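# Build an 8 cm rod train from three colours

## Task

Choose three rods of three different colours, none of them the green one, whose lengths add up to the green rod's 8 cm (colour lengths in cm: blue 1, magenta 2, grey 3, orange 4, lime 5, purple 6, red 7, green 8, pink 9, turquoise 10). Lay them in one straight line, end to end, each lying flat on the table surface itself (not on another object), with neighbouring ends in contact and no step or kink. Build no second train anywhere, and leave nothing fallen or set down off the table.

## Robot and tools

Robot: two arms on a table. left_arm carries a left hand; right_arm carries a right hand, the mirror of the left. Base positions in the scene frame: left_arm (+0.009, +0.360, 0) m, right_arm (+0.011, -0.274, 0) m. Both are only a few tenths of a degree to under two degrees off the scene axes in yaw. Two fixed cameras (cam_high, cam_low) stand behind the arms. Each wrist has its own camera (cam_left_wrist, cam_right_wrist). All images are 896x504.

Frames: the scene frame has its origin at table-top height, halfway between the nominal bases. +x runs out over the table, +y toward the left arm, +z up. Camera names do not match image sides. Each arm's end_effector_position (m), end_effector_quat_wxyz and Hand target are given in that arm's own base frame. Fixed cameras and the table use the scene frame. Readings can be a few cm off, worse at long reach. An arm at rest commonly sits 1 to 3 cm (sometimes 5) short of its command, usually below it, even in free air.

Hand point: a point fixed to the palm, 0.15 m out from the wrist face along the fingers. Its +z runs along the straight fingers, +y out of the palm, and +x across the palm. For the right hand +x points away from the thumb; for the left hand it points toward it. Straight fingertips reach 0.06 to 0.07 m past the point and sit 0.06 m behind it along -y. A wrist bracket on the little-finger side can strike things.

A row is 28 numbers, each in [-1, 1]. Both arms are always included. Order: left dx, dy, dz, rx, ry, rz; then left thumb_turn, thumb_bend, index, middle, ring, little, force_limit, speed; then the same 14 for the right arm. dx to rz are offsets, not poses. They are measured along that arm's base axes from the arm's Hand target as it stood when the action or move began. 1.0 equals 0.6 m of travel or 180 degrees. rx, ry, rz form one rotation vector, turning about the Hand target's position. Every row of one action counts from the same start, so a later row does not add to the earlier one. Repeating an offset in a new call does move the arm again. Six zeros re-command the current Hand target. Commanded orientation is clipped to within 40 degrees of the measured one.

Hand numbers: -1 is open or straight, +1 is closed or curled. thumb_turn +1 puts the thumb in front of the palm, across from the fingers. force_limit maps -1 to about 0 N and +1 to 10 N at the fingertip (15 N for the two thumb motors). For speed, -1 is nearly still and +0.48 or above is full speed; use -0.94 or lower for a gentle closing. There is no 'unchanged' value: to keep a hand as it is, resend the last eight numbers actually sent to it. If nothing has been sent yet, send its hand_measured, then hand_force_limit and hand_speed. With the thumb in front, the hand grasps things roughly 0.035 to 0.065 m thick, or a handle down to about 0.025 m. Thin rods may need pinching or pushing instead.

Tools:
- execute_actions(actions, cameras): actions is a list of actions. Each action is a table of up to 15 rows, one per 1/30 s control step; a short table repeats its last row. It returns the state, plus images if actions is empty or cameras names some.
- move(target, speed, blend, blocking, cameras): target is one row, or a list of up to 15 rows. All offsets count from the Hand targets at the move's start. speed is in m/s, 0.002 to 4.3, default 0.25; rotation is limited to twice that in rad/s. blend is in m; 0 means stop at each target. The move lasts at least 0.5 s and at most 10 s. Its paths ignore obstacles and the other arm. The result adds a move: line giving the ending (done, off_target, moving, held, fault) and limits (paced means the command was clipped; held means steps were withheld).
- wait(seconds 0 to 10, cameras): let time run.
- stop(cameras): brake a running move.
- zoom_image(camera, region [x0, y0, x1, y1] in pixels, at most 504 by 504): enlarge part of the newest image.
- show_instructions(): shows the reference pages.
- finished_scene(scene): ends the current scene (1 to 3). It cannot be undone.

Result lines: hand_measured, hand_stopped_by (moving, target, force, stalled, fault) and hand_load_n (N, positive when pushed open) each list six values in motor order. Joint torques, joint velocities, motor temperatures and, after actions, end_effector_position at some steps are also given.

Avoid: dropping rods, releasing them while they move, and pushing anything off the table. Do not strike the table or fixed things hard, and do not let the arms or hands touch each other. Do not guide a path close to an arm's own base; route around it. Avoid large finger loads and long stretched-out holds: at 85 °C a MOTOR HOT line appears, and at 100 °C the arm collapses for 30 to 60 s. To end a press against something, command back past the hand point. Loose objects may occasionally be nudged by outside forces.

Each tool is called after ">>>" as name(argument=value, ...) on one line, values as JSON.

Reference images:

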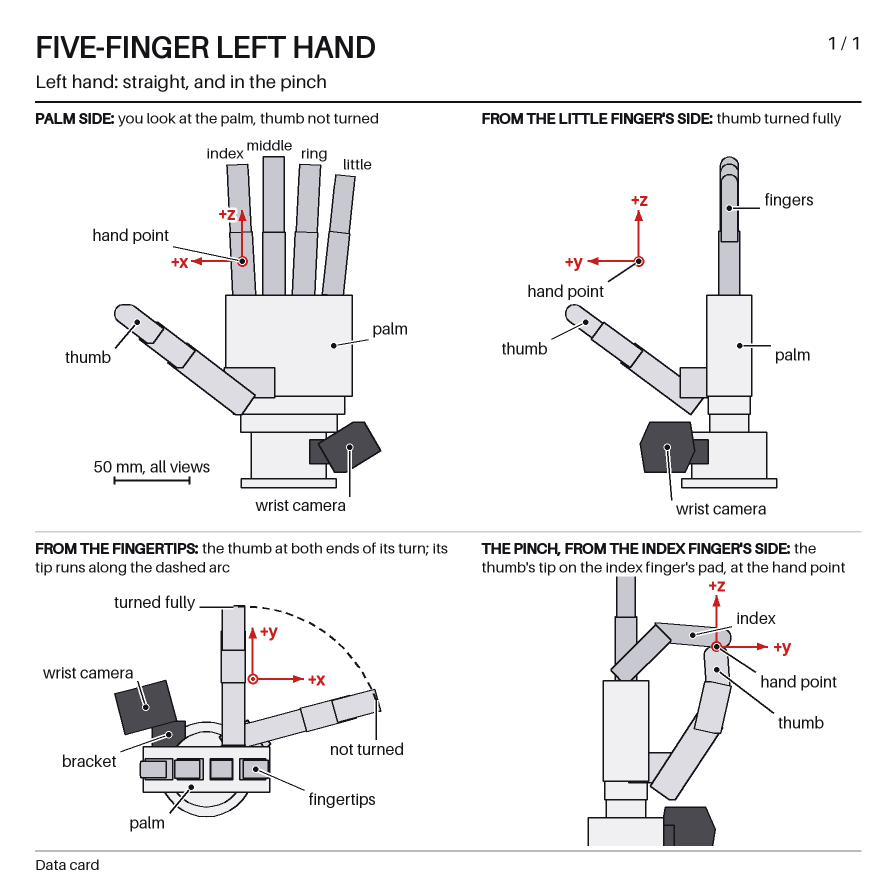

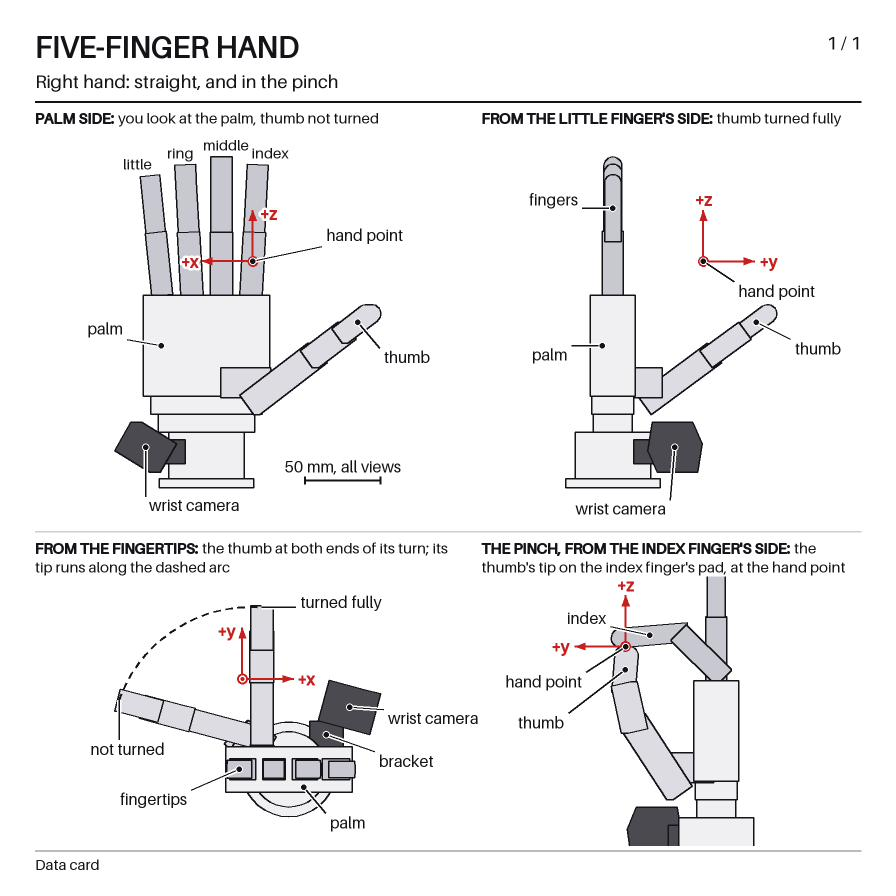

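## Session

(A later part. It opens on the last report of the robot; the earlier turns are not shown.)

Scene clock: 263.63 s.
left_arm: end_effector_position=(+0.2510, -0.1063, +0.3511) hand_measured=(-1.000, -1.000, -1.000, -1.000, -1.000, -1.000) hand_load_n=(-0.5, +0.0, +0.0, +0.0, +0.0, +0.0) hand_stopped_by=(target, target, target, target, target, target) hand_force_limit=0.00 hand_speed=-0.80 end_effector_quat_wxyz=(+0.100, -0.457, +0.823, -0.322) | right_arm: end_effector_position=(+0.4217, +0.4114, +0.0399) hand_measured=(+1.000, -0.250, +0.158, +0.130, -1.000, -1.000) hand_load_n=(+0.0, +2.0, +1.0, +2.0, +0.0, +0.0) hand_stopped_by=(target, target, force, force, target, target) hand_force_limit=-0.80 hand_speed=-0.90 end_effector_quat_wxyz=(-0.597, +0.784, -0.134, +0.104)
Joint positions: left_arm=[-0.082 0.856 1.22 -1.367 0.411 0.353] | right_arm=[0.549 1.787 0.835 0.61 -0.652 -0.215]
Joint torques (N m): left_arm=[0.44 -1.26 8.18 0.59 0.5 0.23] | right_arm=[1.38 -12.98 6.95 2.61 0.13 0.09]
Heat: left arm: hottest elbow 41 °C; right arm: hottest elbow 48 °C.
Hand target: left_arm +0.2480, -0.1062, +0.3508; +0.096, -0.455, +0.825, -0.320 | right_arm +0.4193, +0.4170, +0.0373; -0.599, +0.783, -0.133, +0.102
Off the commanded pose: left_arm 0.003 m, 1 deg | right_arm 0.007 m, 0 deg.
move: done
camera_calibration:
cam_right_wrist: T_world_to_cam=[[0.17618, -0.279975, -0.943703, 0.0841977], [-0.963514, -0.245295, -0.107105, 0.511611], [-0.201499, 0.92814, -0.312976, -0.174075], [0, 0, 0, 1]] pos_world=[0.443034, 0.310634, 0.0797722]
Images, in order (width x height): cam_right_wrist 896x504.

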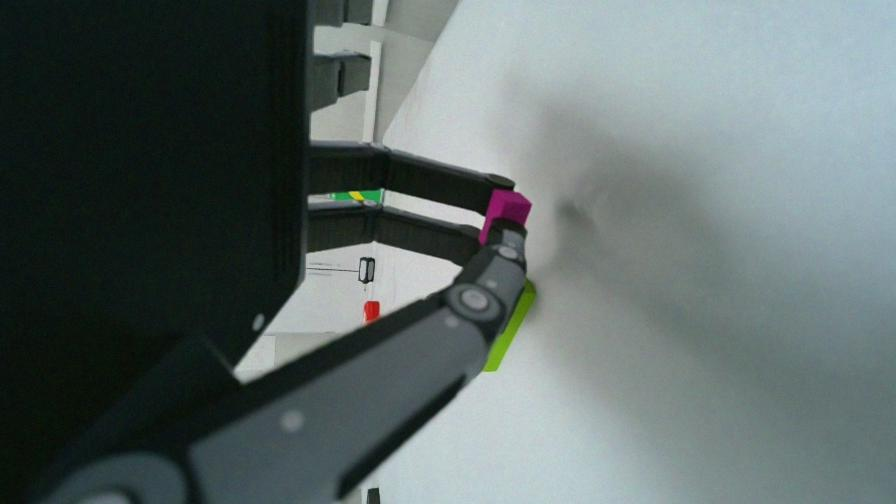

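>>> move(target=[[0,0,0,0,0,0,-1,-1,-1,-1,-1,-1,0,-0.8,-0.006,0.004,-0.028,0,0,0,1,-0.25,0.3,0.3,-1,-1,-0.8,-0.9]], speed=0.06, cameras=["cam_right_wrist"])

>>> zoom_image(camera="cam_right_wrist", region=[440, 150, 720, 430])

Scene clock: 267.83 s.
left_arm: end_effector_position=(+0.2510, -0.1063, +0.3511) hand_measured=(-1.000, -1.000, -1.000, -1.000, -1.000, -1.000) hand_load_n=(+0.0, +0.0, +0.0, +0.0, +0.0, +0.0) hand_stopped_by=(target, target, target, target, target, target) hand_force_limit=0.00 hand_speed=-0.80 end_effector_quat_wxyz=(+0.100, -0.457, +0.823, -0.322) | right_arm: end_effector_position=(+0.4187, +0.4143, +0.0240) hand_measured=(+1.000, -0.250, +0.158, +0.130, -1.000, -1.000) hand_load_n=(+0.0, +1.5, +1.0, +2.0, -0.5, +0.0) hand_stopped_by=(target, target, force, force, target, target) hand_force_limit=-0.80 hand_speed=-0.90 end_effector_quat_wxyz=(-0.597, +0.784, -0.134, +0.104)
Joint positions: left_arm=[-0.082 0.856 1.22 -1.367 0.411 0.353] | right_arm=[0.557 1.826 0.826 0.663 -0.644 -0.211]
Joint torques (N m): left_arm=[0.79 -1.32 8.28 0.66 0.52 0.21] | right_arm=[1.44 -12.98 6.48 2.61 0.13 0.08]
Heat: left arm: hottest elbow 41 °C; right arm: hottest elbow 47 °C.
Hand target: left_arm +0.2480, -0.1062, +0.3508; +0.096, -0.455, +0.825, -0.320 | right_arm +0.4159, +0.4194, +0.0206; -0.600, +0.783, -0.133, +0.102
Off the commanded pose: left_arm 0.003 m, 1 deg | right_arm 0.007 m, 0 deg.
move: done
camera_calibration:
cam_right_wrist: T_world_to_cam=[[0.177732, -0.278831, -0.94375, 0.069404], [-0.963292, -0.245368, -0.108918, 0.507758], [-0.201196, 0.928465, -0.312205, -0.182661], [0, 0, 0, 1]] pos_world=[0.440033, 0.313534, 0.0637764]
Images, in order (width x height): cam_right_wrist 896x504.

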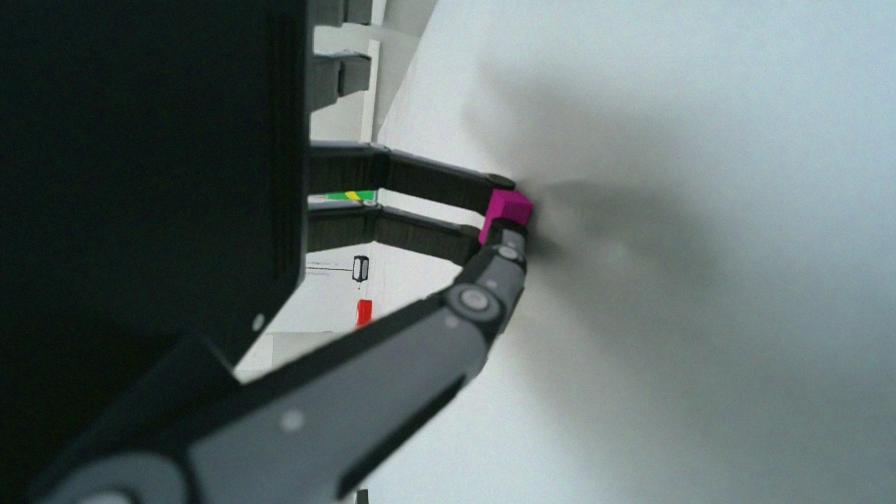

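Scaled by 1.800 from the camera's 896x504 image, which has a finer 1280x720 frame.

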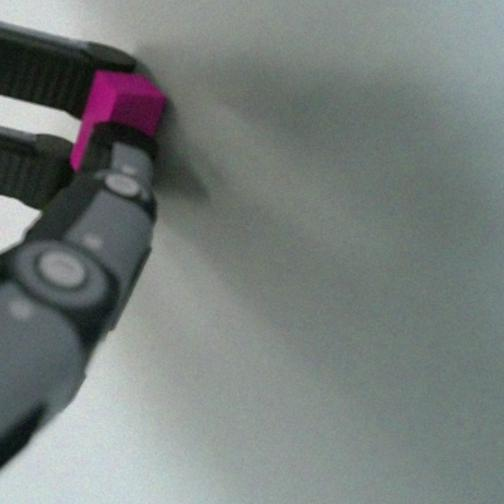

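>>> move(target=[[0,0,0,0,0,0,-1,-1,-1,-1,-1,-1,0,-0.8,-0.0205,0.007,0,0,0,0,1,-0.25,0.3,0.3,-1,-1,-0.8,-0.9]], speed=0.04, cameras=["cam_right_wrist"])

>>> zoom_image(camera="cam_right_wrist", region=[440, 150, 720, 430])

Scene clock: 271.90 s.
left_arm: end_effector_position=(+0.2510, -0.1063, +0.3511) hand_measured=(-1.000, -1.000, -1.000, -1.000, -1.000, -1.000) hand_load_n=(+0.0, -0.5, +0.0, +0.0, +0.0, +0.0) hand_stopped_by=(target, target, target, target, target, target) hand_force_limit=0.00 hand_speed=-0.80 end_effector_quat_wxyz=(+0.100, -0.457, +0.823, -0.322) | right_arm: end_effector_position=(+0.4105, +0.4204, +0.0225) hand_measured=(+1.000, -0.250, +0.158, +0.130, -1.000, -1.000) hand_load_n=(+0.0, +0.0, +1.5, +2.5, +0.0, +0.0) hand_stopped_by=(target, target, force, force, target, target) hand_force_limit=-0.80 hand_speed=-0.90 end_effector_quat_wxyz=(-0.599, +0.783, -0.133, +0.106)
Joint positions: left_arm=[-0.082 0.856 1.22 -1.367 0.411 0.353] | right_arm=[0.578 1.826 0.811 0.688 -0.623 -0.201]
Joint torques (N m): left_arm=[0.67 -1.49 8.23 0.7 0.51 0.23] | right_arm=[1.49 -14.04 5.56 2.32 0.15 0.07]
Heat: left arm: hottest elbow 41 °C; right arm: hottest elbow 47 °C.
Hand target: left_arm +0.2480, -0.1062, +0.3508; +0.096, -0.455, +0.825, -0.320 | right_arm +0.4035, +0.4236, +0.0206; -0.600, +0.783, -0.133, +0.102
Off the commanded pose: left_arm 0.003 m, 1 deg | right_arm 0.008 m, 0 deg.
move: done
camera_calibration:
cam_right_wrist: T_world_to_cam=[[0.18141, -0.276043, -0.94387, 0.068373], [-0.963146, -0.243698, -0.113844, 0.500513], [-0.198593, 0.929737, -0.310079, -0.191975], [0, 0, 0, 1]] pos_world=[0.431539, 0.319335, 0.0619879]
Images, in order (width x height): cam_right_wrist 896x504.

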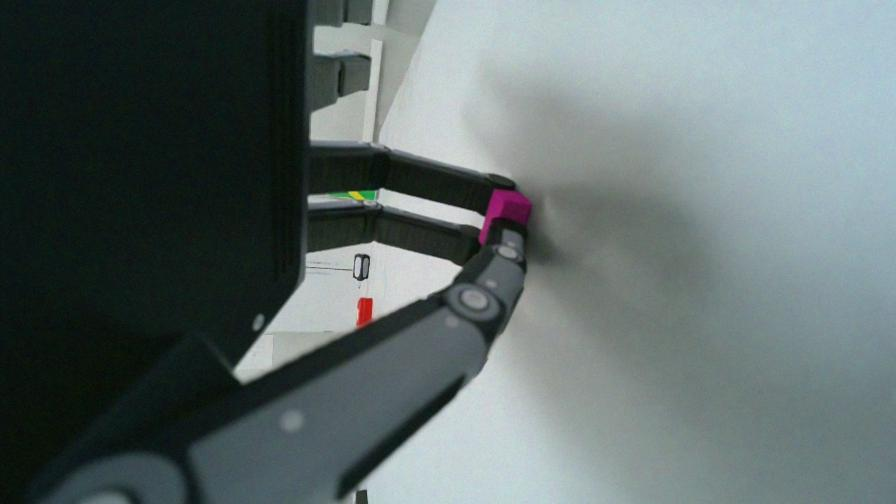

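Scaled by 1.800 from the camera's 896x504 image, which has a finer 1280x720 frame.

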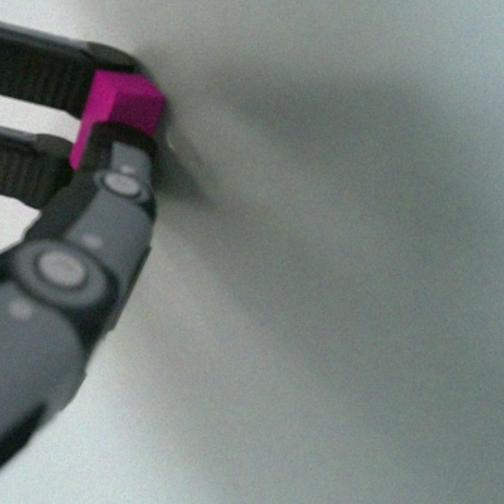

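>>> move(target=[[0,0,0,0,0,0,-1,-1,-1,-1,-1,-1,0,-0.8,-0.006,-0.007,0,0,0,0,1,-0.25,0.3,0.3,-1,-1,-0.8,-0.9]], speed=0.04)

Scene clock: 274.60 s.
left_arm: end_effector_position=(+0.2510, -0.1063, +0.3511) hand_measured=(-1.000, -1.000, -1.000, -1.000, -1.000, -1.000) hand_load_n=(+0.0, +0.0, +0.0, +0.0, +0.0, +0.0) hand_stopped_by=(target, target, target, target, target, target) hand_force_limit=0.00 hand_speed=-0.80 end_effector_quat_wxyz=(+0.100, -0.457, +0.823, -0.322) | right_arm: end_effector_position=(+0.4077, +0.4186, +0.0216) hand_measured=(+1.000, -0.250, +0.158, +0.130, -1.000, -1.000) hand_load_n=(+0.0, +0.0, +1.5, +2.0, +0.0, -0.5) hand_stopped_by=(target, target, force, force, target, target) hand_force_limit=-0.80 hand_speed=-0.90 end_effector_quat_wxyz=(-0.599, +0.782, -0.134, +0.106)
Joint positions: left_arm=[-0.082 0.856 1.22 -1.367 0.411 0.353] | right_arm=[0.578 1.824 0.8 0.7 -0.622 -0.2]
Joint torques (N m): left_arm=[0.85 -1.14 8.23 0.64 0.52 0.26] | right_arm=[1.32 -14.45 5.12 2.1 0.02 0.04]
Heat: left arm: hottest elbow 41 °C; right arm: hottest elbow 46 °C.
Hand target: left_arm +0.2480, -0.1062, +0.3508; +0.096, -0.455, +0.825, -0.320 | right_arm +0.4000, +0.4194, +0.0207; -0.600, +0.783, -0.133, +0.102
Off the commanded pose: left_arm 0.003 m, 1 deg | right_arm 0.008 m, 1 deg.
move: done

>>> move(target=[[0,0,0,0,0,0,-1,-1,-1,-1,-1,-1,0,-0.8,0,0,0,0,0,0,1,-0.3,-0.05,-0.05,-1,-1,-0.8,-0.6],[0,0,0,0,0,0,-1,-1,-1,-1,-1,-1,0,-0.8,0.02,0,0.12,0,0,0,1,-0.3,-0.05,-0.05,-1,-1,-0.8,-0.6]], speed=0.1, cameras=["cam_right_wrist"])

>>> zoom_image(camera="cam_right_wrist", region=[540, 40, 740, 240])

Scene clock: 279.17 s.
left_arm: end_effector_position=(+0.2510, -0.1063, +0.3511) hand_measured=(-1.000, -1.000, -1.000, -1.000, -1.000, -1.000) hand_load_n=(+0.0, +0.0, -0.5, +0.0, +0.0, +0.0) hand_stopped_by=(target, target, target, target, target, target) hand_force_limit=0.00 hand_speed=-0.80 end_effector_quat_wxyz=(+0.100, -0.457, +0.823, -0.322) | right_arm: end_effector_position=(+0.3945, +0.4117, +0.0670) hand_measured=(+1.000, -0.300, -0.050, -0.050, -1.000, -1.000) hand_load_n=(+0.0, +0.5, +0.0, +0.0, +0.0, +0.0) hand_stopped_by=(target, target, target, target, target, target) hand_force_limit=-0.80 hand_speed=-0.60 end_effector_quat_wxyz=(-0.586, +0.793, -0.143, +0.086)
Joint positions: left_arm=[-0.082 0.856 1.22 -1.367 0.411 0.353] | right_arm=[0.578 1.673 0.806 0.488 -0.632 -0.2]
Joint torques (N m): left_arm=[0.44 -1.2 8.18 0.73 0.53 0.24] | right_arm=[0.15 -14.27 11.34 1.51 -0.18 -0.01]
Heat: left arm: hottest elbow 41 °C; right arm: hottest elbow 46 °C.
Hand target: left_arm +0.2480, -0.1062, +0.3508; +0.096, -0.455, +0.825, -0.320 | right_arm +0.4120, +0.4194, +0.0925; -0.600, +0.783, -0.133, +0.102
Off the commanded pose: left_arm 0.003 m, 1 deg | right_arm 0.032 m, 3 deg.
move: off_target (right_arm)
camera_calibration:
cam_right_wrist: T_world_to_cam=[[0.138854, -0.298666, -0.944203, 0.13708], [-0.965239, -0.254005, -0.0616016, 0.489556], [-0.221434, 0.919935, -0.323553, -0.159403], [0, 0, 0, 1]] pos_world=[0.418208, 0.311931, 0.108014]
Images, in order (width x height): cam_right_wrist 896x504.

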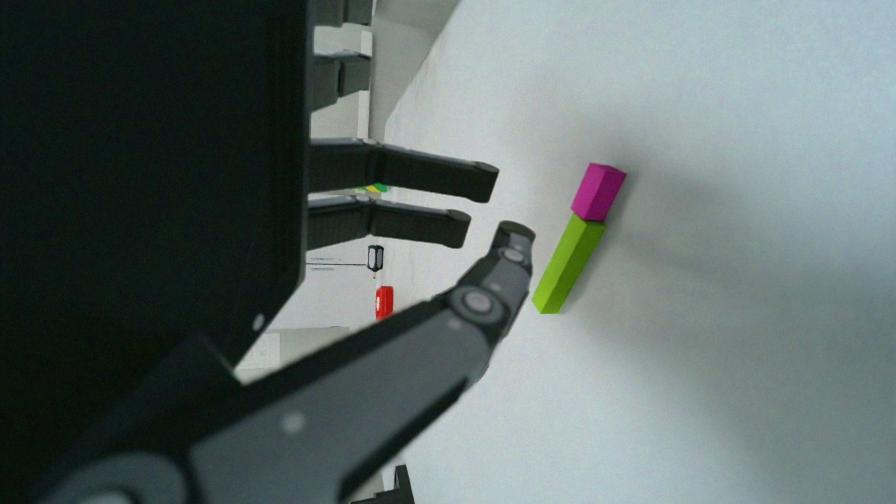

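Scaled by 2.520 from the camera's 896x504 image, which has a finer 1280x720 frame.

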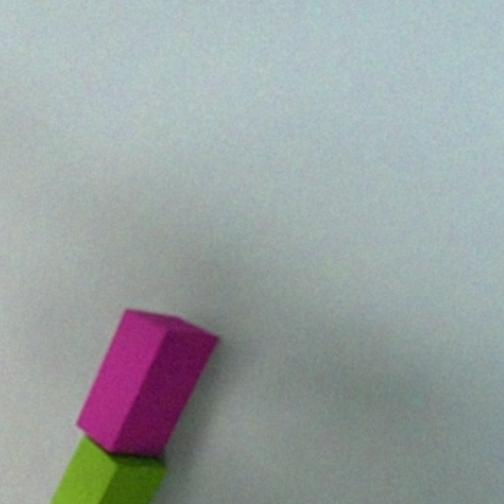

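>>> move(target=[[0,0,0,0,0,0,-1,-1,-1,-1,-1,-1,0,-0.8,0.279,0.010,0.01,0,0,0,1,-0.25,-1,-0.12,-1,-1,-0.8,-0.6],[0,0,0,0,0,0,-1,-1,-1,-1,-1,-1,0,-0.8,0.279,0.010,-0.054,0,0,0,1,-0.25,-1,-0.12,-1,-1,-0.8,-0.6]], speed=0.15, cameras=["cam_right_wrist"])

>>> zoom_image(camera="cam_right_wrist", region=[440, 50, 720, 330])

Scene clock: 290.80 s.
left_arm: end_effector_position=(+0.2510, -0.1063, +0.3511) hand_measured=(-1.000, -1.000, -1.000, -1.000, -1.000, -1.000) hand_load_n=(+0.0, -0.5, +0.0, +0.0, +0.0, +0.0) hand_stopped_by=(target, target, target, target, target, target) hand_force_limit=0.00 hand_speed=-0.80 end_effector_quat_wxyz=(+0.100, -0.457, +0.823, -0.322) | right_arm: end_effector_position=(+0.5654, +0.4230, +0.0482) hand_measured=(+1.000, -0.250, -1.000, -0.120, -1.000, -1.000) hand_load_n=(+0.0, +0.0, +0.0, +0.0, +0.0, +0.0) hand_stopped_by=(target, target, target, target, target, target) hand_force_limit=-0.80 hand_speed=-0.60 end_effector_quat_wxyz=(-0.590, +0.789, -0.145, +0.086)
Joint positions: left_arm=[-0.082 0.856 1.22 -1.367 0.411 0.353] | right_arm=[0.436 2.012 1.286 0.314 -0.765 -0.255]
Joint torques (N m): left_arm=[0.73 -1.49 8.14 0.7 0.51 0.24] | right_arm=[0.21 -18.96 10.76 2.45 -0.23 -0.11]
Heat: left arm: hottest elbow 41 °C; right arm: hottest elbow 46 °C.
Hand target: left_arm +0.2480, -0.1062, +0.3508; +0.096, -0.455, +0.825, -0.320 | right_arm +0.5793, +0.4253, +0.0602; -0.599, +0.783, -0.133, +0.102
Off the commanded pose: left_arm 0.003 m, 1 deg | right_arm 0.019 m, 3 deg.
move: off_target (right_arm)
camera_calibration:
cam_right_wrist: T_world_to_cam=[[0.135358, -0.28783, -0.948067, 0.0965853], [-0.966257, -0.249992, -0.0620584, 0.655194], [-0.219147, 0.924477, -0.311956, -0.141852], [0, 0, 0, 1]] pos_world=[0.588926, 0.322732, 0.0879781]
Images, in order (width x height): cam_right_wrist 896x504.

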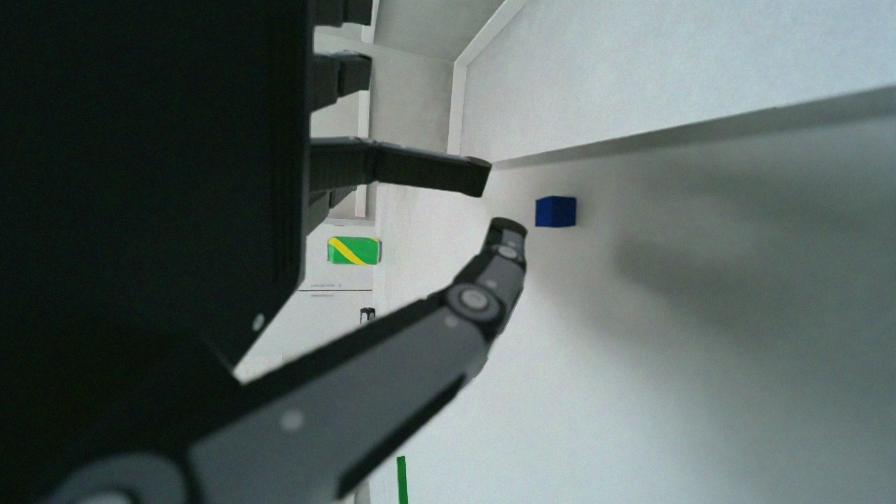

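Scaled by 1.800 from the camera's 896x504 image, which has a finer 1280x720 frame.

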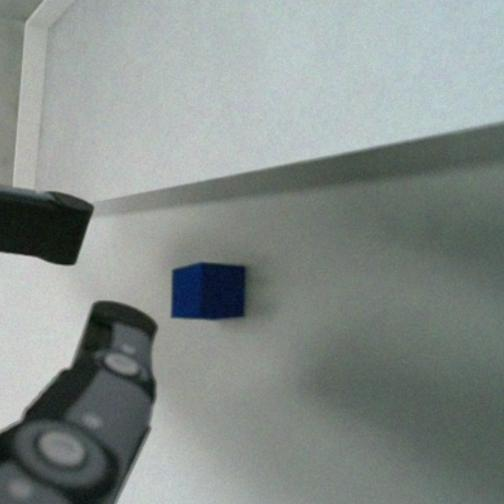

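>>> move(target=[[0,0,0,0,0,0,-1,-1,-1,-1,-1,-1,0,-0.8,-0.006,0,-0.051,0,0,0,1,-0.25,-1,-0.12,-1,-1,-0.8,-0.6]], speed=0.06, cameras=["cam_right_wrist"])

>>> zoom_image(camera="cam_right_wrist", region=[440, 50, 720, 330])

Scene clock: 296.50 s.
left_arm: end_effector_position=(+0.2510, -0.1063, +0.3511) hand_measured=(-1.000, -1.000, -1.000, -1.000, -1.000, -1.000) hand_load_n=(+0.0, +0.0, +0.0, +0.0, +0.0, +0.0) hand_stopped_by=(target, target, target, target, target, target) hand_force_limit=0.00 hand_speed=-0.80 end_effector_quat_wxyz=(+0.100, -0.457, +0.823, -0.322) | right_arm: end_effector_position=(+0.5713, +0.4258, +0.0344) hand_measured=(+1.000, -0.250, -1.000, -0.120, -1.000, -1.000) hand_load_n=(+0.0, +0.0, +0.0, +0.0, +0.0, +0.0) hand_stopped_by=(target, target, target, target, target, target) hand_force_limit=-0.80 hand_speed=-0.60 end_effector_quat_wxyz=(-0.598, +0.784, -0.137, +0.096)
Joint positions: left_arm=[-0.082 0.856 1.22 -1.367 0.411 0.353] | right_arm=[0.436 2.049 1.286 0.385 -0.765 -0.255]
Joint torques (N m): left_arm=[0.38 -1.2 8.24 0.55 0.5 0.24] | right_arm=[0.32 -18.08 8.72 2.47 -0.11 -0.09]
Heat: left arm: hottest elbow 41 °C; right arm: hottest elbow 46 °C.
Hand target: left_arm +0.2480, -0.1062, +0.3508; +0.096, -0.455, +0.825, -0.320 | right_arm +0.5757, +0.4253, +0.0295; -0.599, +0.783, -0.133, +0.102
Off the commanded pose: left_arm 0.003 m, 1 deg | right_arm 0.007 m, 1 deg.
move: done
camera_calibration:
cam_right_wrist: T_world_to_cam=[[0.1639, -0.274424, -0.947538, 0.0614215], [-0.963812, -0.24926, -0.094525, 0.660161], [-0.210243, 0.928741, -0.305347, -0.154532], [0, 0, 0, 1]] pos_world=[0.593715, 0.324927, 0.0734149]
Images, in order (width x height): cam_right_wrist 896x504.

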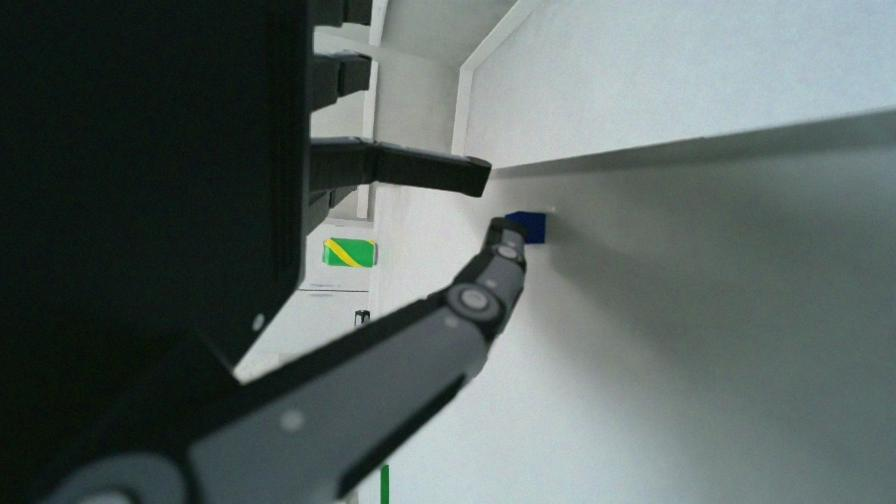

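Scaled by 1.800 from the camera's 896x504 image, which has a finer 1280x720 frame.

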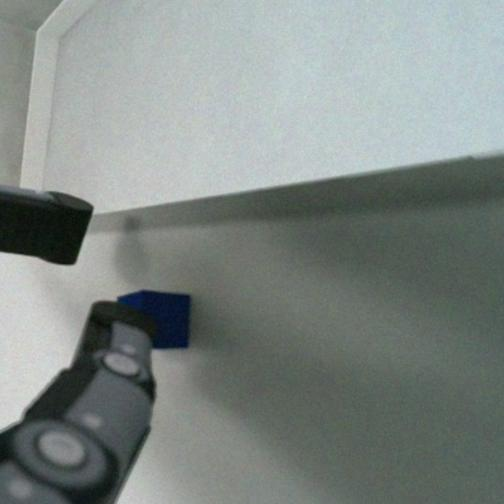

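>>> move(target=[[0,0,0,0,0,0,-1,-1,-1,-1,-1,-1,0,-0.8,-0.013,-0.01,-0.005,0,0,0,1,-0.25,-1,-0.12,-1,-1,-0.8,-0.6],[0,0,0,0,0,0,-1,-1,-1,-1,-1,-1,0,-0.8,-0.013,-0.01,-0.024,0,0,0,1,-0.25,-1,-0.12,-1,-1,-0.8,-0.6]], speed=0.06, cameras=["cam_right_wrist"])

>>> zoom_image(camera="cam_right_wrist", region=[440, 50, 720, 330])

Scene clock: 300.50 s.
left_arm: end_effector_position=(+0.2510, -0.1063, +0.3511) hand_measured=(-1.000, -1.000, -1.000, -1.000, -1.000, -1.000) hand_load_n=(+0.0, +0.0, +0.0, +0.0, +0.0, +0.0) hand_stopped_by=(target, target, target, target, target, target) hand_force_limit=0.00 hand_speed=-0.80 end_effector_quat_wxyz=(+0.100, -0.457, +0.823, -0.322) | right_arm: end_effector_position=(+0.5686, +0.4249, +0.0327) hand_measured=(+1.000, -0.250, -1.000, -0.120, -1.000, -1.000) hand_load_n=(-0.5, -2.0, +0.0, +0.0, +0.0, +0.0) hand_stopped_by=(target, target, target, target, target, target) hand_force_limit=-0.80 hand_speed=-0.60 end_effector_quat_wxyz=(-0.604, +0.779, -0.130, +0.104)
Joint positions: left_arm=[-0.082 0.856 1.22 -1.367 0.411 0.353] | right_arm=[0.436 2.049 1.263 0.435 -0.768 -0.255]
Joint torques (N m): left_arm=[0.85 -1.14 8.2 0.69 0.5 0.24] | right_arm=[0.09 -17.26 7.27 2.21 -0.13 -0.11]
Heat: left arm: hottest elbow 41 °C; right arm: hottest elbow 46 °C.
Hand target: left_arm +0.2480, -0.1062, +0.3508; +0.096, -0.455, +0.825, -0.320 | right_arm +0.5679, +0.4193, +0.0151; -0.599, +0.783, -0.133, +0.102
Off the commanded pose: left_arm 0.003 m, 1 deg | right_arm 0.018 m, 1 deg.
move: off_target (right_arm)
camera_calibration:
cam_right_wrist: T_world_to_cam=[[0.187063, -0.262594, -0.9466, 0.0418127], [-0.960711, -0.250031, -0.120491, 0.65658], [-0.205039, 0.931949, -0.299049, -0.159317], [0, 0, 0, 1]] pos_world=[0.590296, 0.323621, 0.0710484]
Images, in order (width x height): cam_right_wrist 896x504.

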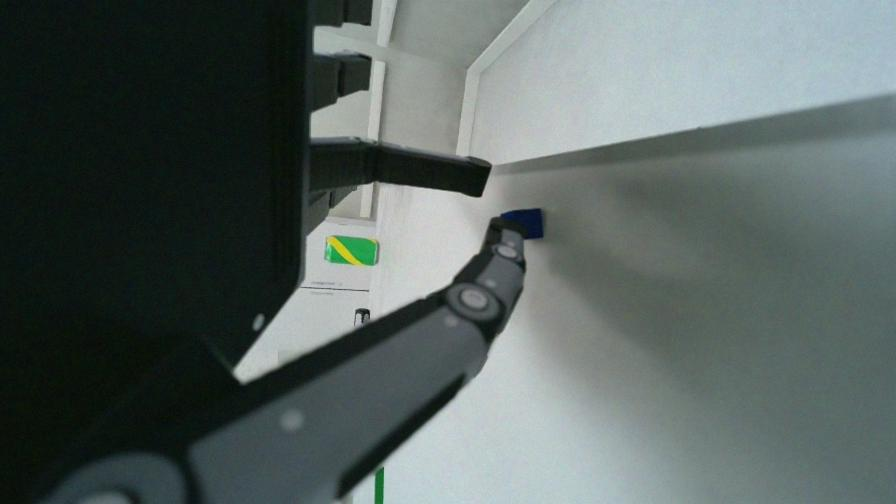

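Scaled by 1.800 from the camera's 896x504 image, which has a finer 1280x720 frame.

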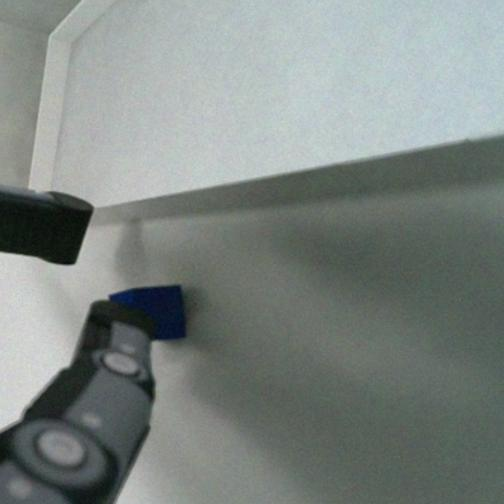

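>>> move(target=[[0,0,0,0,0,0,-1,-1,-1,-1,-1,-1,0,-0.8,0,-0.04,0.07,0,0,0,1,-0.25,-1,-0.12,-1,-1,-0.8,-0.6],[0,0,0,0,0,0,-1,-1,-1,-1,-1,-1,0,-0.8,0,0,0.04,0,0,0,1,-0.25,-1,-0.12,-1,-1,-0.8,-0.6]], speed=0.08, cameras=["cam_right_wrist"])

>>> zoom_image(camera="cam_right_wrist", region=[440, 50, 720, 330])

Scene clock: 305.93 s.
left_arm: end_effector_position=(+0.2510, -0.1063, +0.3511) hand_measured=(-1.000, -1.000, -1.000, -1.000, -1.000, -1.000) hand_load_n=(+0.0, +0.0, +0.0, +0.0, +0.0, +0.0) hand_stopped_by=(target, target, target, target, target, target) hand_force_limit=0.00 hand_speed=-0.80 end_effector_quat_wxyz=(+0.100, -0.457, +0.823, -0.322) | right_arm: end_effector_position=(+0.5597, +0.4115, +0.0366) hand_measured=(+1.000, -0.250, -1.000, -0.120, -1.000, -1.000) hand_load_n=(+0.0, +0.0, +0.0, +0.0, +0.0, +0.0) hand_stopped_by=(target, target, target, target, target, target) hand_force_limit=-0.80 hand_speed=-0.60 end_effector_quat_wxyz=(-0.593, +0.787, -0.137, +0.096)
Joint positions: left_arm=[-0.082 0.856 1.22 -1.367 0.411 0.353] | right_arm=[0.424 2.011 1.235 0.378 -0.773 -0.273]
Joint torques (N m): left_arm=[0.56 -1.32 8.16 0.66 0.53 0.21] | right_arm=[1.03 -17.26 10.33 2.48 0.06 0.09]
Heat: left arm: hottest elbow 41 °C; right arm: hottest elbow 46 °C.
Hand target: left_arm +0.2480, -0.1062, +0.3508; +0.096, -0.455, +0.825, -0.320 | right_arm +0.5679, +0.4194, +0.0391; -0.599, +0.783, -0.133, +0.101
Off the commanded pose: left_arm 0.003 m, 1 deg | right_arm 0.012 m, 1 deg.
move: off_target (right_arm)
camera_calibration:
cam_right_wrist: T_world_to_cam=[[0.161491, -0.284794, -0.944888, 0.0669937], [-0.96402, -0.250385, -0.089294, 0.645989], [-0.211155, 0.925311, -0.314982, -0.140715], [0, 0, 0, 1]] pos_world=[0.582215, 0.31103, 0.0766617]
Images, in order (width x height): cam_right_wrist 896x504.

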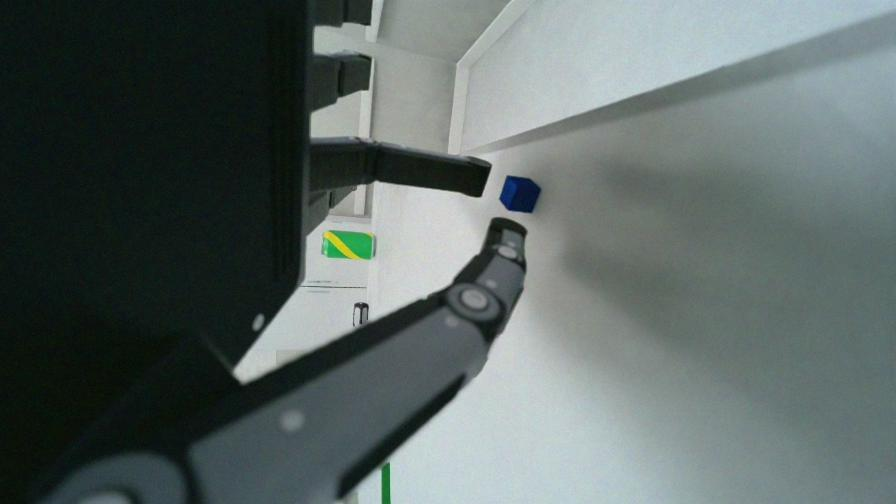

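Scaled by 1.800 from the camera's 896x504 image, which has a finer 1280x720 frame.

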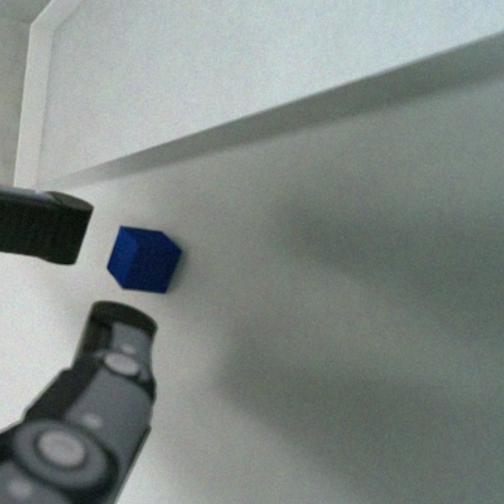

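>>> move(target=[[0,0,0,0,0,0,-1,-1,-1,-1,-1,-1,0,-0.8,0.006,0.0157,0,0,0,0,1,-0.25,-1,-0.12,-1,-1,-0.8,-0.6],[0,0,0,0,0,0,-1,-1,-1,-1,-1,-1,0,-0.8,0.006,0.0157,-0.028,0,0,0,1,-0.25,-1,-0.12,-1,-1,-0.8,-0.6]], speed=0.06, cameras=["cam_right_wrist"])

>>> zoom_image(camera="cam_right_wrist", region=[440, 50, 720, 330])

Scene clock: 311.33 s.
left_arm: end_effector_position=(+0.2510, -0.1063, +0.3511) hand_measured=(-1.000, -1.000, -1.000, -1.000, -1.000, -1.000) hand_load_n=(+0.0, +0.0, +0.0, +0.0, +0.0, +0.0) hand_stopped_by=(target, target, target, target, target, target) hand_force_limit=0.00 hand_speed=-0.80 end_effector_quat_wxyz=(+0.100, -0.457, +0.823, -0.322) | right_arm: end_effector_position=(+0.5610, +0.4166, +0.0243) hand_measured=(+1.000, -0.250, -1.000, -0.120, -1.000, -1.000) hand_load_n=(+0.0, +0.0, +0.0, -0.5, +0.0, +0.0) hand_stopped_by=(target, target, target, target, target, target) hand_force_limit=-0.80 hand_speed=-0.60 end_effector_quat_wxyz=(-0.594, +0.786, -0.139, +0.098)
Joint positions: left_arm=[-0.082 0.856 1.22 -1.367 0.411 0.353] | right_arm=[0.432 2.04 1.238 0.412 -0.762 -0.264]
Joint torques (N m): left_arm=[0.85 -1.38 8.24 0.73 0.51 0.24] | right_arm=[1.44 -16.15 11.6 2.28 0.06 0.03]
Heat: left arm: hottest elbow 41 °C; right arm: hottest elbow 47 °C.
Hand target: left_arm +0.2480, -0.1062, +0.3508; +0.096, -0.455, +0.825, -0.320 | right_arm +0.5715, +0.4289, +0.0223; -0.600, +0.783, -0.133, +0.102
Off the commanded pose: left_arm 0.003 m, 1 deg | right_arm 0.016 m, 1 deg.
move: off_target (right_arm)
camera_calibration:
cam_right_wrist: T_world_to_cam=[[0.160933, -0.283145, -0.945478, 0.0562379], [-0.965297, -0.24479, -0.0909986, 0.645785], [-0.205677, 0.927312, -0.312714, -0.153057], [0, 0, 0, 1]] pos_world=[0.582843, 0.315936, 0.0640742]
Images, in order (width x height): cam_right_wrist 896x504.

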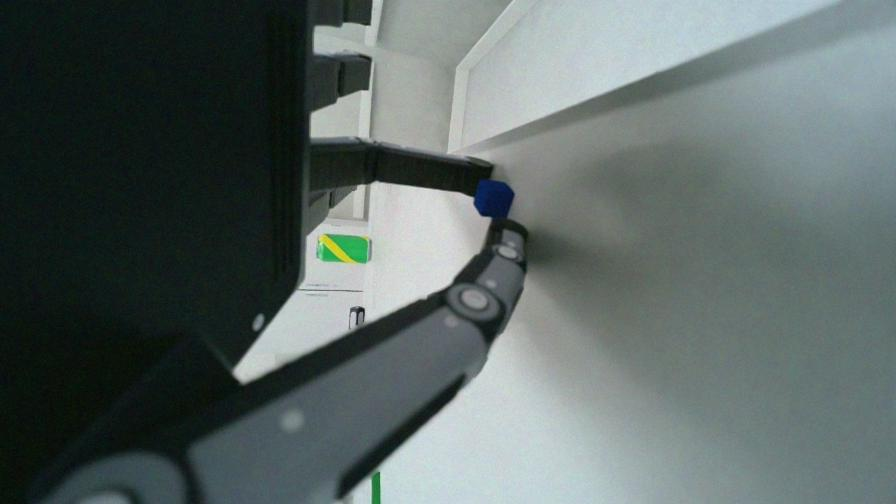

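Scaled by 1.800 from the camera's 896x504 image, which has a finer 1280x720 frame.

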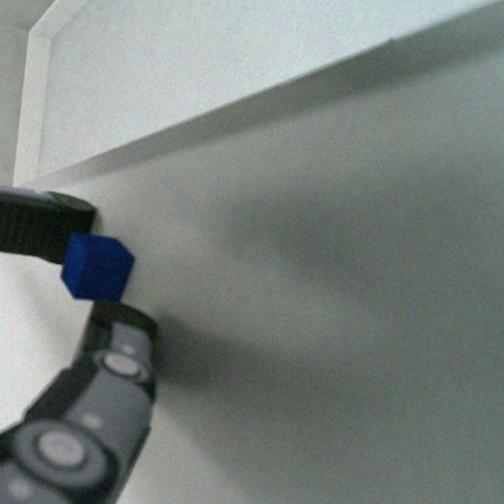

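>>> move(target=[[0,0,0,0,0,0,-1,-1,-1,-1,-1,-1,0,-0.8,0,0,0,0,0,0,1,-0.25,-1,0.3,-1,-1,-0.8,-0.9]], speed=0.06, cameras=["cam_right_wrist"])

>>> zoom_image(camera="cam_right_wrist", region=[460, 160, 560, 260])

Scene clock: 313.53 s.
left_arm: end_effector_position=(+0.2510, -0.1063, +0.3511) hand_measured=(-1.000, -1.000, -1.000, -1.000, -1.000, -1.000) hand_load_n=(+0.0, +0.0, +0.0, +0.0, +0.0, +0.0) hand_stopped_by=(target, target, target, target, target, target) hand_force_limit=0.00 hand_speed=-0.80 end_effector_quat_wxyz=(+0.100, -0.457, +0.823, -0.322) | right_arm: end_effector_position=(+0.5614, +0.4168, +0.0244) hand_measured=(+1.000, -0.250, -1.000, -0.112, -1.000, -1.000) hand_load_n=(+0.0, +0.5, +0.0, -0.5, +0.0, +0.0) hand_stopped_by=(target, target, target, force, target, target) hand_force_limit=-0.80 hand_speed=-0.90 end_effector_quat_wxyz=(-0.595, +0.786, -0.139, +0.098)
Joint positions: left_arm=[-0.082 0.856 1.22 -1.367 0.411 0.353] | right_arm=[0.432 2.04 1.24 0.413 -0.762 -0.263]
Joint torques (N m): left_arm=[0.62 -1.32 8.24 0.64 0.49 0.21] | right_arm=[1.26 -16.21 11.54 2.3 0.07 0.04]
Heat: left arm: hottest elbow 41 °C; right arm: hottest elbow 47 °C.
Hand target: left_arm +0.2480, -0.1062, +0.3508; +0.096, -0.455, +0.825, -0.320 | right_arm +0.5716, +0.4289, +0.0224; -0.600, +0.783, -0.133, +0.102
Off the commanded pose: left_arm 0.003 m, 1 deg | right_arm 0.016 m, 1 deg.
move: off_target (right_arm)
camera_calibration:
cam_right_wrist: T_world_to_cam=[[0.16156, -0.282605, -0.945533, 0.0557934], [-0.965281, -0.244536, -0.0918468, 0.646195], [-0.20526, 0.927543, -0.3123, -0.153471], [0, 0, 0, 1]] pos_world=[0.583244, 0.316136, 0.0641765]
Images, in order (width x height): cam_right_wrist 896x504.

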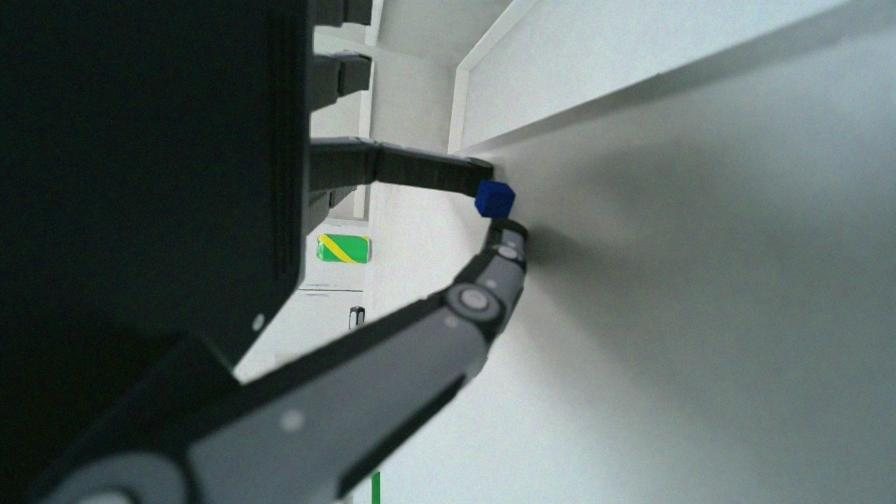

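Scaled by 5.040 from the camera's 896x504 image, which has a finer 1280x720 frame.

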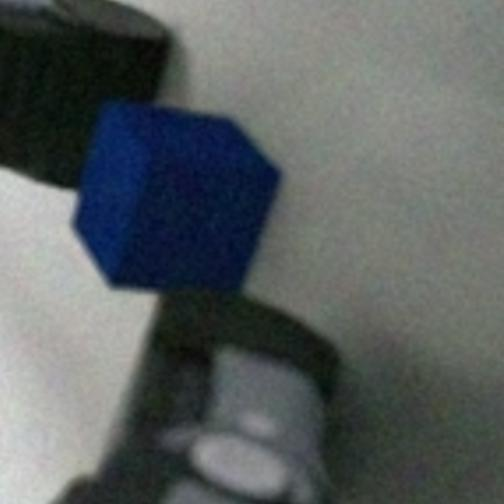

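>>> move(target=[[0,0,0,0,0,0,-1,-1,-1,-1,-1,-1,0,-0.8,0,0,0,0,0,0,1,-0.25,-1,0.31,-1,-1,-0.7,-0.9]], speed=0.06, cameras=["cam_right_wrist"])

>>> zoom_image(camera="cam_right_wrist", region=[460, 160, 560, 260])

Scene clock: 316.70 s.
left_arm: end_effector_position=(+0.2510, -0.1063, +0.3511) hand_measured=(-1.000, -1.000, -1.000, -1.000, -1.000, -1.000) hand_load_n=(-0.5, +0.0, +0.0, +0.0, +0.0, +0.0) hand_stopped_by=(target, target, target, target, target, target) hand_force_limit=0.00 hand_speed=-0.80 end_effector_quat_wxyz=(+0.100, -0.457, +0.823, -0.322) | right_arm: end_effector_position=(+0.5629, +0.4190, +0.0260) hand_measured=(+1.000, -0.250, -1.000, +0.128, -1.000, -1.000) hand_load_n=(+0.0, +0.5, +0.0, +1.5, +0.0, +0.0) hand_stopped_by=(target, target, target, force, target, target) hand_force_limit=-0.70 hand_speed=-0.90 end_effector_quat_wxyz=(-0.596, +0.785, -0.137, +0.100)
Joint positions: left_arm=[-0.082 0.856 1.22 -1.367 0.411 0.353] | right_arm=[0.433 2.042 1.245 0.415 -0.762 -0.263]
Joint torques (N m): left_arm=[0.67 -1.08 8.2 0.77 0.52 0.22] | right_arm=[1.2 -16.38 11.07 2.19 0.08 0.04]
Heat: left arm: hottest elbow 41 °C; right arm: hottest elbow 47 °C.
Hand target: left_arm +0.2480, -0.1062, +0.3508; +0.096, -0.455, +0.825, -0.320 | right_arm +0.5716, +0.4287, +0.0223; -0.599, +0.783, -0.133, +0.102
Off the commanded pose: left_arm 0.003 m, 1 deg | right_arm 0.014 m, 1 deg.
move: off_target (right_arm)
camera_calibration:
cam_right_wrist: T_world_to_cam=[[0.167728, -0.279706, -0.945321, 0.0530278], [-0.964232, -0.246182, -0.098242, 0.648614], [-0.205242, 0.927986, -0.310993, -0.154877], [0, 0, 0, 1]] pos_world=[0.584732, 0.318233, 0.0656836]
Images, in order (width x height): cam_right_wrist 896x504.

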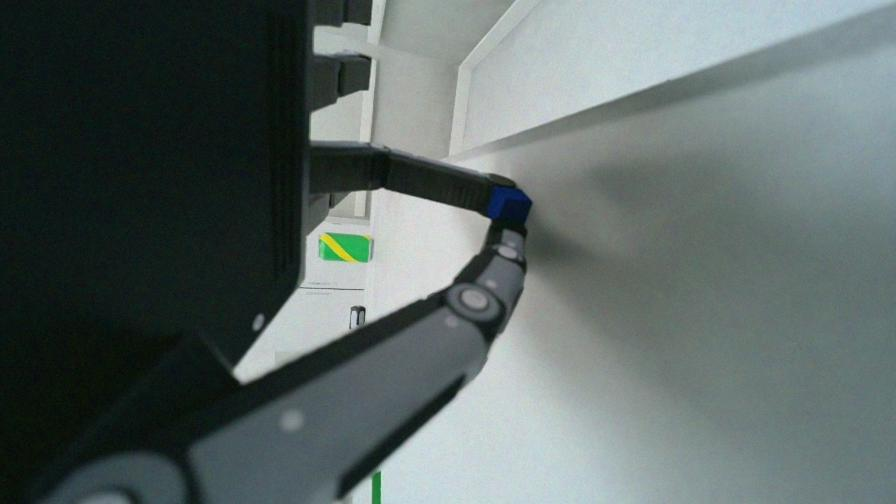

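Scaled by 5.040 from the camera's 896x504 image, which has a finer 1280x720 frame.

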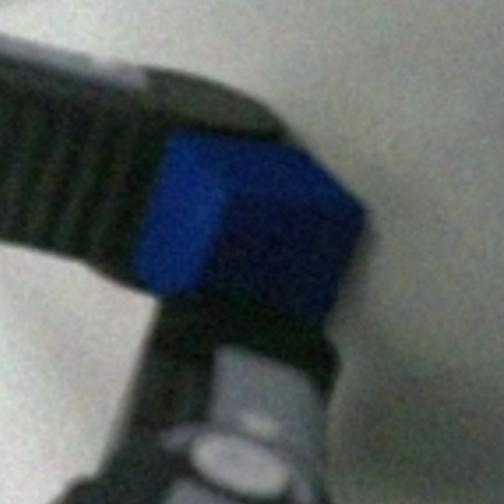

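>>> move(target=[[0,0,0,0,0,0,-1,-1,-1,-1,-1,-1,0,-0.8,0,0,0.085,0,0,0,1,-0.25,-1,0.31,-1,-1,-0.7,-0.9],[0,0,0,0,0,0,-1,-1,-1,-1,-1,-1,0,-0.8,-0.2397,-0.0263,0.07,0,0,0,1,-0.25,-1,0.31,-1,-1,-0.7,-0.9],[0,0,0,0,0,0,-1,-1,-1,-1,-1,-1,0,-0.8,-0.2468,-0.021,0.025,0,0,0,1,-0.25,-1,0.31,-1,-1,-0.7,-0.9]], speed=[0.15,0.2,0.06], cameras=["cam_right_wrist"])

>>> zoom_image(camera="cam_right_wrist", region=[440, 150, 720, 430])

Scene clock: 325.73 s.
left_arm: end_effector_position=(+0.2510, -0.1063, +0.3511) hand_measured=(-1.000, -1.000, -1.000, -1.000, -1.000, -1.000) hand_load_n=(+0.0, +0.0, +0.0, +0.0, +0.0, +0.0) hand_stopped_by=(target, target, target, target, target, target) hand_force_limit=0.00 hand_speed=-0.80 end_effector_quat_wxyz=(+0.100, -0.457, +0.823, -0.322) | right_arm: end_effector_position=(+0.4259, +0.4104, +0.0399) hand_measured=(+1.000, -0.250, -1.000, +0.128, -1.000, -1.000) hand_load_n=(+0.0, +1.0, -0.5, +1.0, +0.5, +0.0) hand_stopped_by=(target, target, target, force, target, target) hand_force_limit=-0.70 hand_speed=-0.90 end_effector_quat_wxyz=(-0.597, +0.784, -0.135, +0.104)
Joint positions: left_arm=[-0.082 0.856 1.22 -1.367 0.411 0.353] | right_arm=[0.542 1.792 0.844 0.605 -0.657 -0.217]
Joint torques (N m): left_arm=[0.73 -1.26 8.24 0.64 0.52 0.24] | right_arm=[1.44 -13.1 7.01 2.61 0.13 0.09]
Heat: left arm: hottest elbow 41 °C; right arm: hottest elbow 48 °C.
Hand target: left_arm +0.2480, -0.1062, +0.3508; +0.096, -0.455, +0.825, -0.320 | right_arm +0.4235, +0.4162, +0.0373; -0.600, +0.783, -0.133, +0.102
Off the commanded pose: left_arm 0.003 m, 1 deg | right_arm 0.007 m, 0 deg.
move: done
camera_calibration:
cam_right_wrist: T_world_to_cam=[[0.175926, -0.279986, -0.943747, 0.0832981], [-0.963643, -0.244834, -0.106999, 0.515321], [-0.201104, 0.928259, -0.312879, -0.172521], [0, 0, 0, 1]] pos_world=[0.447237, 0.309635, 0.0797728]
Images, in order (width x height): cam_right_wrist 896x504.

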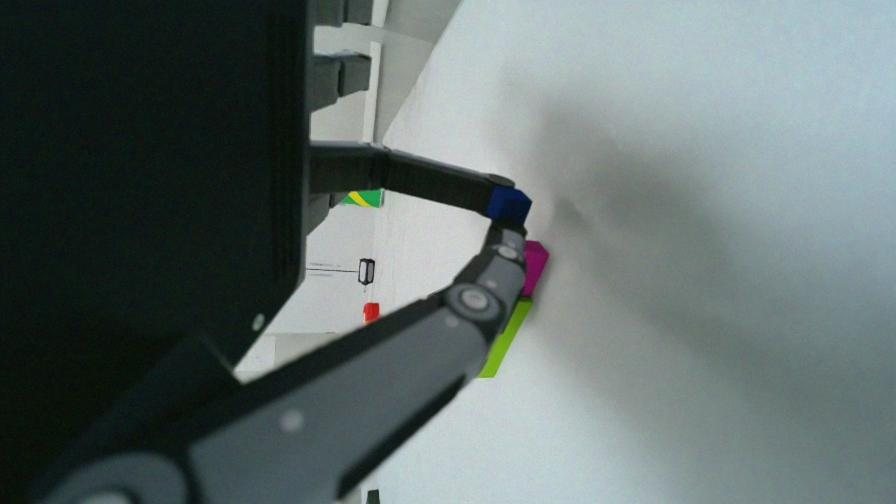

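Scaled by 1.800 from the camera's 896x504 image, which has a finer 1280x720 frame.

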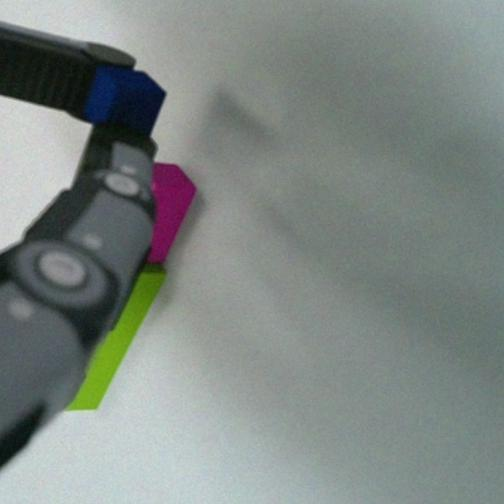

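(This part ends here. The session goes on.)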